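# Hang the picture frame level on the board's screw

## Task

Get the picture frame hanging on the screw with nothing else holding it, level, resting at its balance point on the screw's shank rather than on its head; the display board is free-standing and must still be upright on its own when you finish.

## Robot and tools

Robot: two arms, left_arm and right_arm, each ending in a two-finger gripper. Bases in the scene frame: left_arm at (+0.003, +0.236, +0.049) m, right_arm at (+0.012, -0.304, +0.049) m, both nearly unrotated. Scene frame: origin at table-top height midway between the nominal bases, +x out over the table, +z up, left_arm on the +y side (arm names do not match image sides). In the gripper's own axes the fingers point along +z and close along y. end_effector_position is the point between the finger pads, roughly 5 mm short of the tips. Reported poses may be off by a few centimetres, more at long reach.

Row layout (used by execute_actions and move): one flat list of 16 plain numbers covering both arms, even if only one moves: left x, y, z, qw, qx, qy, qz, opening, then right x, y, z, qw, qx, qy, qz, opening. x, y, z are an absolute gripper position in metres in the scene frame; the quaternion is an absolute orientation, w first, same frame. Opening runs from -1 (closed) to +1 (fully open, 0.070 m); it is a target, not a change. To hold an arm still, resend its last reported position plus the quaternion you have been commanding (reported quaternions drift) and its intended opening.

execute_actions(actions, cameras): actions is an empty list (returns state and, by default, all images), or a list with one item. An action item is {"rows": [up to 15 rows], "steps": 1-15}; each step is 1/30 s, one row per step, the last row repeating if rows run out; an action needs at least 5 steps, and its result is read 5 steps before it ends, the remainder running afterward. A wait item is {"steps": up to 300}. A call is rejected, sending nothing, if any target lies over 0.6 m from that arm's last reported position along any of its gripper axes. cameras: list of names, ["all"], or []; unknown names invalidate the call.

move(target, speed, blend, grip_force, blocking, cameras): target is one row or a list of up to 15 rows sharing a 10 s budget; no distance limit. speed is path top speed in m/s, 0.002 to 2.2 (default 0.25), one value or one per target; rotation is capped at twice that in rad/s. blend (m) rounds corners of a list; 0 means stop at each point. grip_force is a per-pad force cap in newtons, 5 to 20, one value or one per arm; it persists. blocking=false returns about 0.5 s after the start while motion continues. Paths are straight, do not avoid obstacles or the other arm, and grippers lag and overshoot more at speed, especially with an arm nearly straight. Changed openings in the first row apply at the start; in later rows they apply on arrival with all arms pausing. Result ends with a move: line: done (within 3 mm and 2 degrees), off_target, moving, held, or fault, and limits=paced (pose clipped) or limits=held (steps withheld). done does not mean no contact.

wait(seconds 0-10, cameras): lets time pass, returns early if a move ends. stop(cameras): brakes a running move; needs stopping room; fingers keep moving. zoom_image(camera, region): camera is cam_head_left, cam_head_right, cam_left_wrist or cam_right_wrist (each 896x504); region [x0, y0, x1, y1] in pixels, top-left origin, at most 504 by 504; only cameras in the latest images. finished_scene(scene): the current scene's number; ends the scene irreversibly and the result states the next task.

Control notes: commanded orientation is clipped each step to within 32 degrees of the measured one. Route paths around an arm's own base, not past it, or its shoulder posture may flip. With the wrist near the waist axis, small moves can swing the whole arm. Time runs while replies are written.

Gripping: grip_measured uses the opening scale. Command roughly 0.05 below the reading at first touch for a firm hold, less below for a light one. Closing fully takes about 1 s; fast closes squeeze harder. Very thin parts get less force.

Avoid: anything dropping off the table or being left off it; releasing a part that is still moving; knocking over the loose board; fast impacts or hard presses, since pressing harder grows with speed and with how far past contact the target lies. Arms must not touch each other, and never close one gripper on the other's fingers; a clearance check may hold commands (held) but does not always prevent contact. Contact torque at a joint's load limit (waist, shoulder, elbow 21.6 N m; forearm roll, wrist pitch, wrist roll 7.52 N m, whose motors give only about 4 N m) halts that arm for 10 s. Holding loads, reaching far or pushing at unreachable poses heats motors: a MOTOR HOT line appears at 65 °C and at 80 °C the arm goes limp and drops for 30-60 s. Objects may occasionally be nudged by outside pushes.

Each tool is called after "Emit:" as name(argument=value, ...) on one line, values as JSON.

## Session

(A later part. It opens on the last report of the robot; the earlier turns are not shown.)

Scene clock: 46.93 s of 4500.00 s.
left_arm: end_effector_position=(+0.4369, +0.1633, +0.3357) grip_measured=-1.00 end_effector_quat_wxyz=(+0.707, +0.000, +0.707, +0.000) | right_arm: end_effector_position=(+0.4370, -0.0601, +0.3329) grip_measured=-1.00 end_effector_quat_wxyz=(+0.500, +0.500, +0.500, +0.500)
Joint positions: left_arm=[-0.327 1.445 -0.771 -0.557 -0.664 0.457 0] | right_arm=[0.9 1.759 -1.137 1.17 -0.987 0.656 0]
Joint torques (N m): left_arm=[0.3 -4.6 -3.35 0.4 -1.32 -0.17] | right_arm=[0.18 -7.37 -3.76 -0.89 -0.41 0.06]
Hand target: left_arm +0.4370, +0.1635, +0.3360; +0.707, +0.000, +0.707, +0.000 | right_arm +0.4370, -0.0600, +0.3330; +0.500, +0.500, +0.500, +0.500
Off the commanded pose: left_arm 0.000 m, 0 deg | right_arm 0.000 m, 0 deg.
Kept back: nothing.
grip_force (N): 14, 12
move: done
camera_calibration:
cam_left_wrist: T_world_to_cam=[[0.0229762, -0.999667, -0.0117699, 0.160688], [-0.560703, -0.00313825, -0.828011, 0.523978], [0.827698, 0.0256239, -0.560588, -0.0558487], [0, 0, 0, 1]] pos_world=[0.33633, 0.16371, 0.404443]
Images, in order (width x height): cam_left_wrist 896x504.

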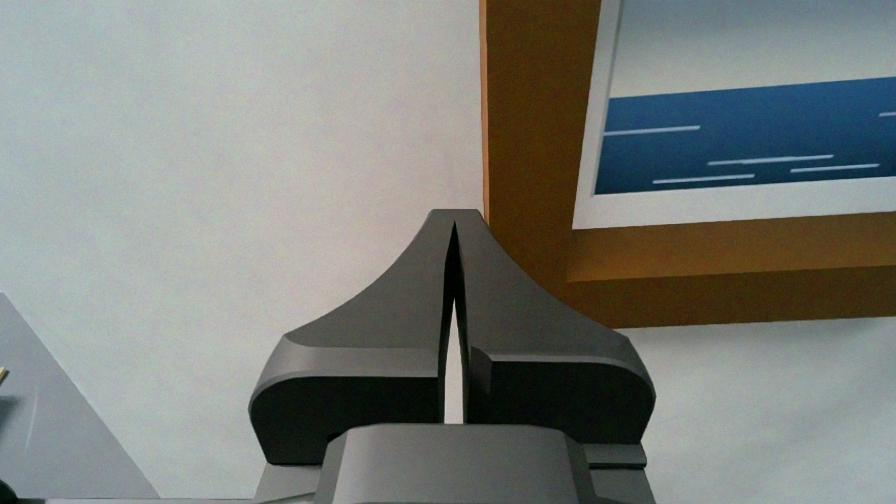

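Emit:
move(target=[[0.437,0.168,0.336,0.707,0,0.707,0,-1,0.437,-0.06,0.333,0.5,0.5,0.5,0.5,-1],[0.437,0.20,0.336,0.707,0,0.707,0,-1,0.40,-0.11,0.333,0.5,0.5,0.5,0.5,-1],[0.34,0.27,0.33,0.707,0,0.707,0,-1,0.32,-0.20,0.33,0.5,0.5,0.5,0.5,-1]], speed=[0.015,0.08,0.25], blend=[0.001,0.015,0], cameras=["cam_head_left", "cam_head_right", "cam_left_wrist", "cam_right_wrist"])

Emit:
zoom_image(camera="cam_head_left", region=[360, 25, 480, 125])

Emit:
zoom_image(camera="cam_head_right", region=[345, 20, 465, 120])

Emit:
zoom_image(camera="cam_head_left", region=[280, 0, 560, 190])

Emit:
zoom_image(camera="cam_head_right", region=[270, 0, 550, 190])

Scene clock: 49.60 s of 4500.00 s.
left_arm: end_effector_position=(+0.3397, +0.2699, +0.3302) grip_measured=-1.00 end_effector_quat_wxyz=(+0.707, +0.000, +0.707, +0.000) | right_arm: end_effector_position=(+0.3198, -0.2001, +0.3297) grip_measured=-1.00 end_effector_quat_wxyz=(+0.500, +0.500, +0.500, +0.500)
Joint positions: left_arm=[0.289 1.039 -0.437 0.534 -0.583 -0.459 0] | right_arm=[0.903 1.112 -0.476 1.164 -0.995 0.67 0]
Joint torques (N m): left_arm=[-0.19 -1.47 -3.67 -0.31 -1.3 0] | right_arm=[-0.48 -0.85 -4.36 -0.97 -0.58 0.17]
Hand target: left_arm +0.3400, +0.2700, +0.3300; +0.707, +0.000, +0.707, +0.000 | right_arm +0.3200, -0.2000, +0.3300; +0.500, +0.500, +0.500, +0.500
Off the commanded pose: left_arm 0.000 m, 0 deg | right_arm 0.000 m, 0 deg.
Kept back: nothing.
grip_force (N): 14, 12
move: done
camera_calibration:
cam_left_wrist: T_world_to_cam=[[0.0233368, -0.999664, -0.0112407, 0.269124], [-0.559385, -0.00373809, -0.828899, 0.465322], [0.828579, 0.0256318, -0.559285, 0.0180823], [0, 0, 0, 1]] pos_world=[0.239031, 0.270309, 0.398843]
cam_right_wrist: T_world_to_cam=[[-0.0106133, 0.0381813, -0.999214, 0.341164], [-0.610412, 0.791232, 0.0367176, 0.335078], [0.792013, 0.610323, 0.0149088, -0.0177784], [0, 0, 0, 1]] pos_world=[0.222237, -0.2673, 0.328858]

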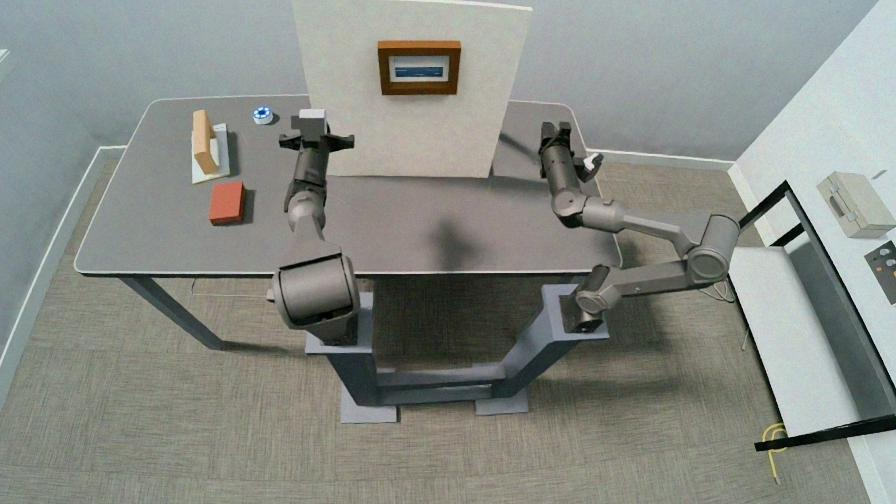

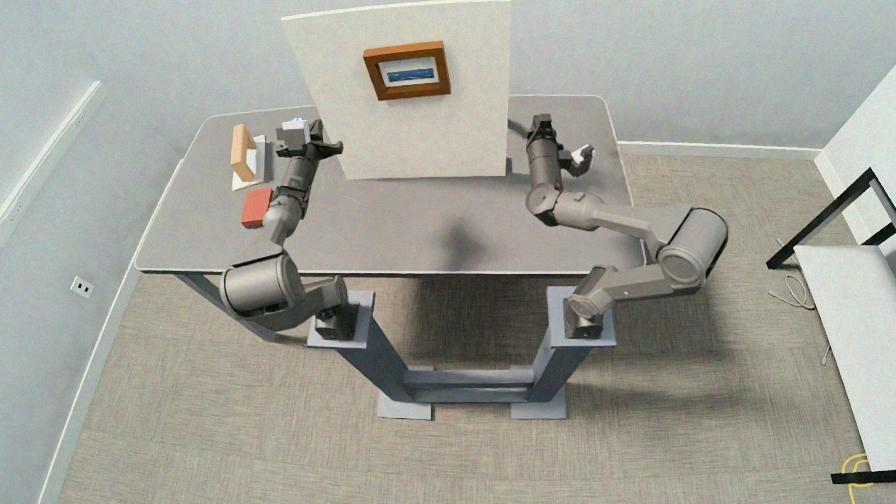

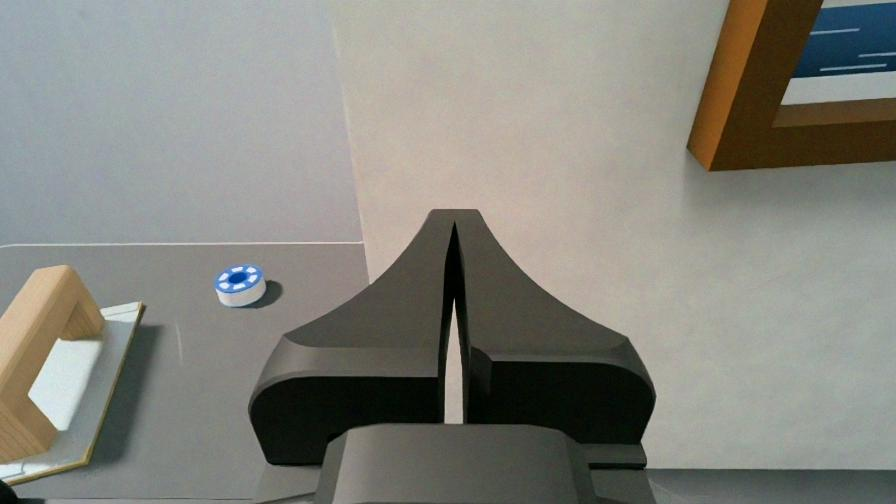

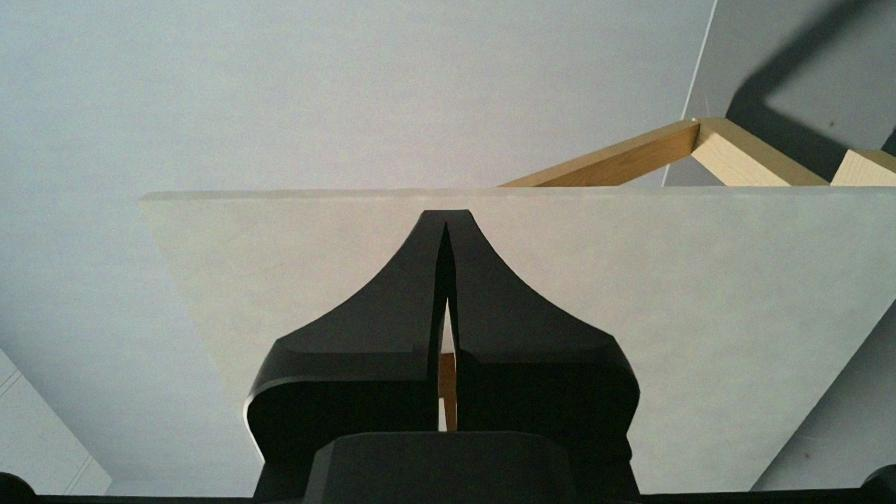

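Scaled by 4.200 from the camera's 896x504 image, which has a finer 1280x720 frame.

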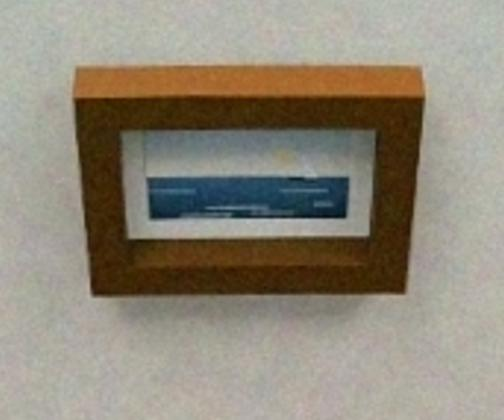

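Scaled by 4.200 from the camera's 896x504 image, which has a finer 1280x720 frame.

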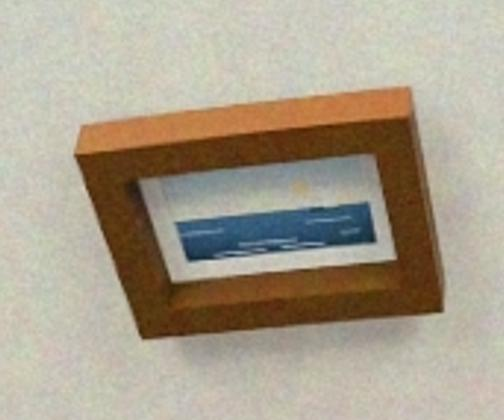

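Scaled by 1.800 from the camera's 896x504 image, which has a finer 1280x720 frame.

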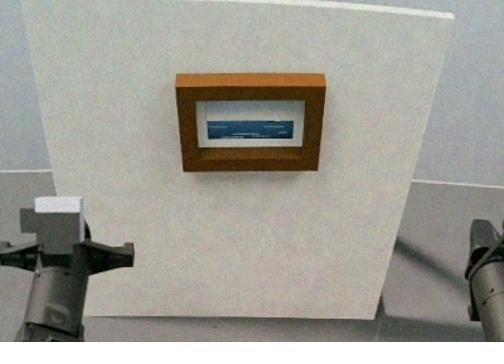

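Scaled by 1.800 from the camera's 896x504 image, which has a finer 1280x720 frame.

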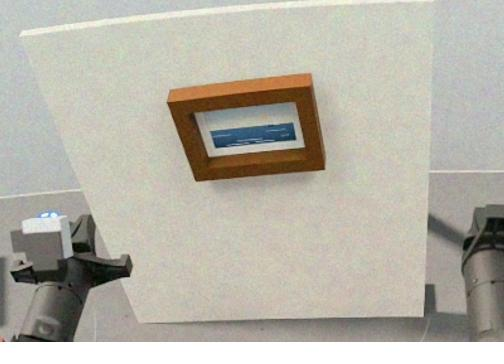

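Emit:
move(target=[[0.34,0.27,0.33,0.707,0,0.707,0,-1,0.437,-0.055,0.333,0.5,0.5,0.5,0.5,-1],[0.34,0.27,0.33,0.707,0,0.707,0,-1,0.437,-0.0250,0.333,0.5,0.5,0.5,0.5,-1]], speed=[0.25,0.03], blend=[0.004,0], cameras=["cam_head_left", "cam_left_wrist"])

Emit:
zoom_image(camera="cam_head_left", region=[360, 25, 480, 125])

Emit:
zoom_image(camera="cam_left_wrist", region=[680, 80, 896, 200])

Scene clock: 53.47 s of 4500.00 s.
left_arm: end_effector_position=(+0.3398, +0.2699, +0.3299) grip_measured=-1.00 end_effector_quat_wxyz=(+0.707, +0.000, +0.707, +0.000) | right_arm: end_effector_position=(+0.4371, -0.0248, +0.3329) grip_measured=-1.00 end_effector_quat_wxyz=(+0.500, +0.500, +0.500, +0.500)
Joint positions: left_arm=[0.289 1.04 -0.437 0.534 -0.583 -0.459 0] | right_arm=[0.965 1.848 -1.266 1.238 -1.026 0.588 0]
Joint torques (N m): left_arm=[-0.88 -1.61 -3.72 -0.43 -1.06 0.01] | right_arm=[-0.13 -7.58 -3.87 -0.96 -0.54 -0.01]
Hand target: left_arm +0.3400, +0.2700, +0.3300; +0.707, +0.000, +0.707, +0.000 | right_arm +0.4370, -0.0250, +0.3330; +0.500, +0.500, +0.500, +0.500
Off the commanded pose: left_arm 0.000 m, 0 deg | right_arm 0.000 m, 0 deg.
Kept back: nothing.
grip_force (N): 14, 12
move: done
camera_calibration:
cam_left_wrist: T_world_to_cam=[[0.0232764, -0.999669, -0.0109832, 0.26913], [-0.560164, -0.00394178, -0.828372, 0.465299], [0.828054, 0.0254339, -0.560071, 0.0182948], [0, 0, 0, 1]] pos_world=[0.23923, 0.270409, 0.398643]
Images, in order (width x height): cam_head_left 896x504, cam_left_wrist 896x504.

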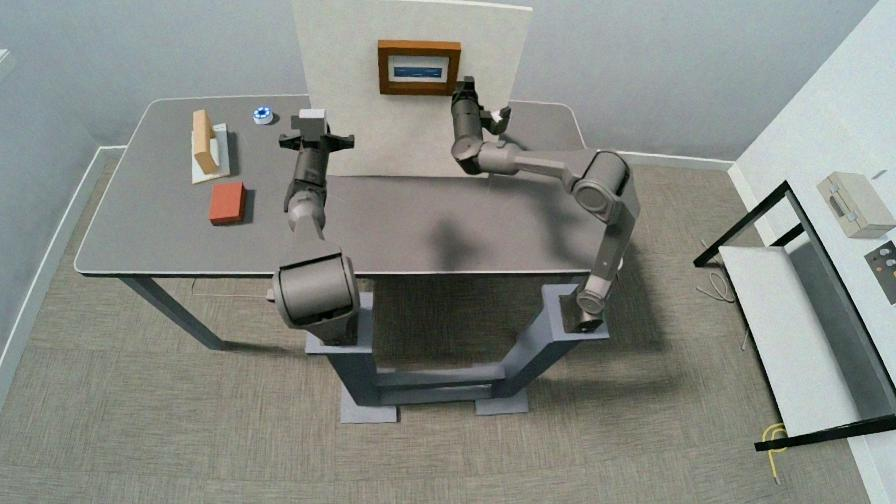

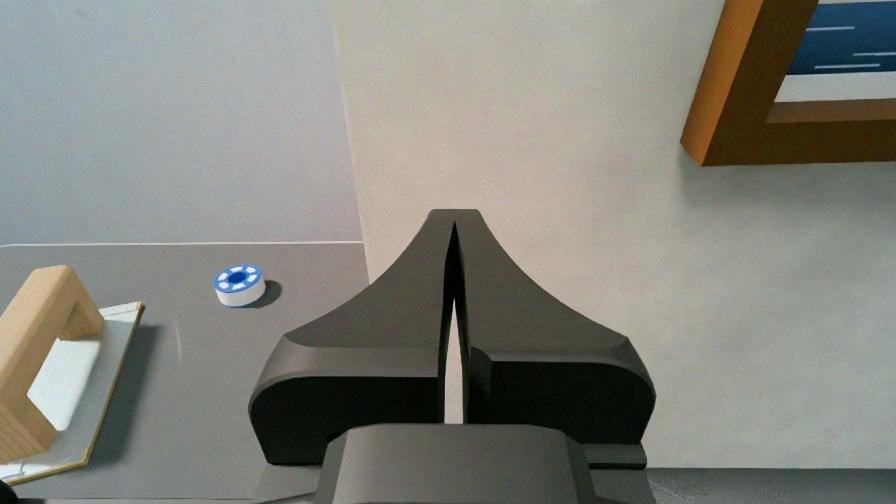

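Scaled by 4.200 from the camera's 896x504 image, which has a finer 1280x720 frame.

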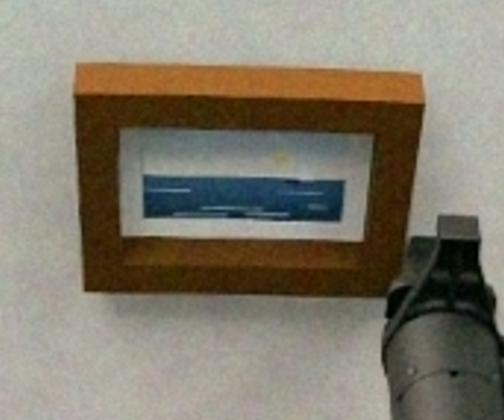

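Scaled by 2.333 from the camera's 896x504 image, which has a finer 1280x720 frame.

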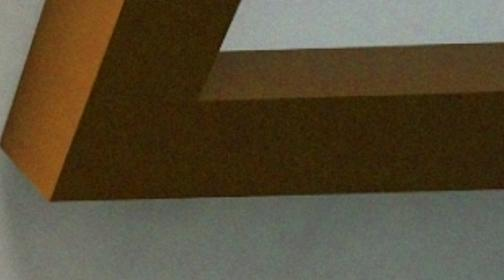

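Emit:
move(target=[[0.34,0.27,0.33,0.707,0,0.707,0,-1,0.437,-0.05,0.333,0.5,0.5,0.5,0.5,-1],[0.32,0.27,0.33,0.707,0,0.707,0,-1,0.32,-0.20,0.33,0.5,0.5,0.5,0.5,-1]], speed=[0.05,0.25], blend=[0.005,0], cameras=["cam_head_left", "cam_left_wrist"])

Emit:
zoom_image(camera="cam_head_left", region=[360, 25, 480, 125])

Scene clock: 55.47 s of 4500.00 s.
left_arm: end_effector_position=(+0.3199, +0.2699, +0.3303) grip_measured=-1.00 end_effector_quat_wxyz=(+0.707, +0.000, +0.707, +0.000) | right_arm: end_effector_position=(+0.3199, -0.2006, +0.3300) grip_measured=-1.00 end_effector_quat_wxyz=(+0.501, +0.500, +0.500, +0.500)
Joint positions: left_arm=[0.345 0.948 -0.394 0.665 -0.571 -0.584 0] | right_arm=[0.902 1.111 -0.477 1.164 -0.995 0.669 0]
Joint torques (N m): left_arm=[0 -2.13 -2.81 -0.44 -1.1 0.02] | right_arm=[0.68 -0.8 -4.43 -0.97 -0.45 0.18]
Hand target: left_arm +0.3200, +0.2700, +0.3300; +0.707, +0.000, +0.707, +0.000 | right_arm +0.3200, -0.2000, +0.3300; +0.500, +0.500, +0.500, +0.500
Off the commanded pose: left_arm 0.000 m, 0 deg | right_arm 0.001 m, 0 deg.
Kept back: nothing.
grip_force (N): 14, 12
move: done
camera_calibration:
cam_left_wrist: T_world_to_cam=[[0.0228934, -0.999675, -0.0111776, 0.269658], [-0.559457, -0.00354444, -0.828852, 0.454246], [0.828543, 0.0252287, -0.559357, 0.0345508], [0, 0, 0, 1]] pos_world=[0.219331, 0.270309, 0.398843]
Images, in order (width x height): cam_head_left 896x504, cam_left_wrist 896x504.

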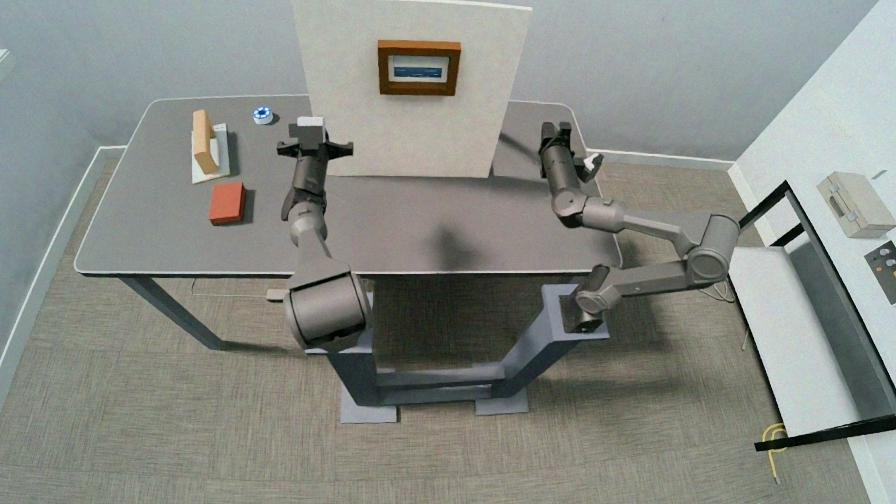

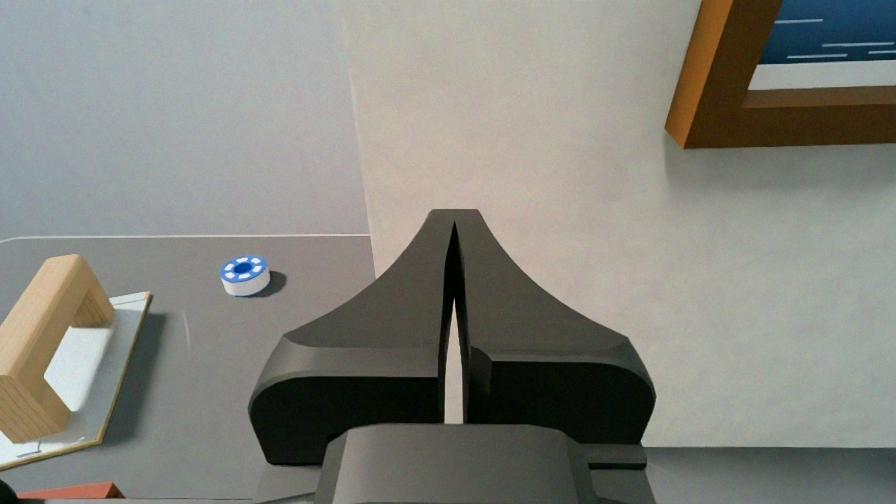

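Scaled by 4.200 from the camera's 896x504 image, which has a finer 1280x720 frame.

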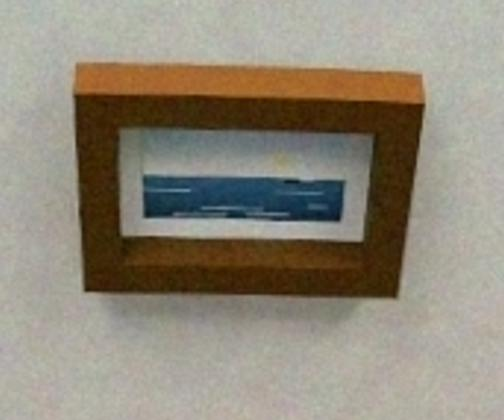

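Emit:
finished_scene(scene=2)

The scene is finished: the task was done.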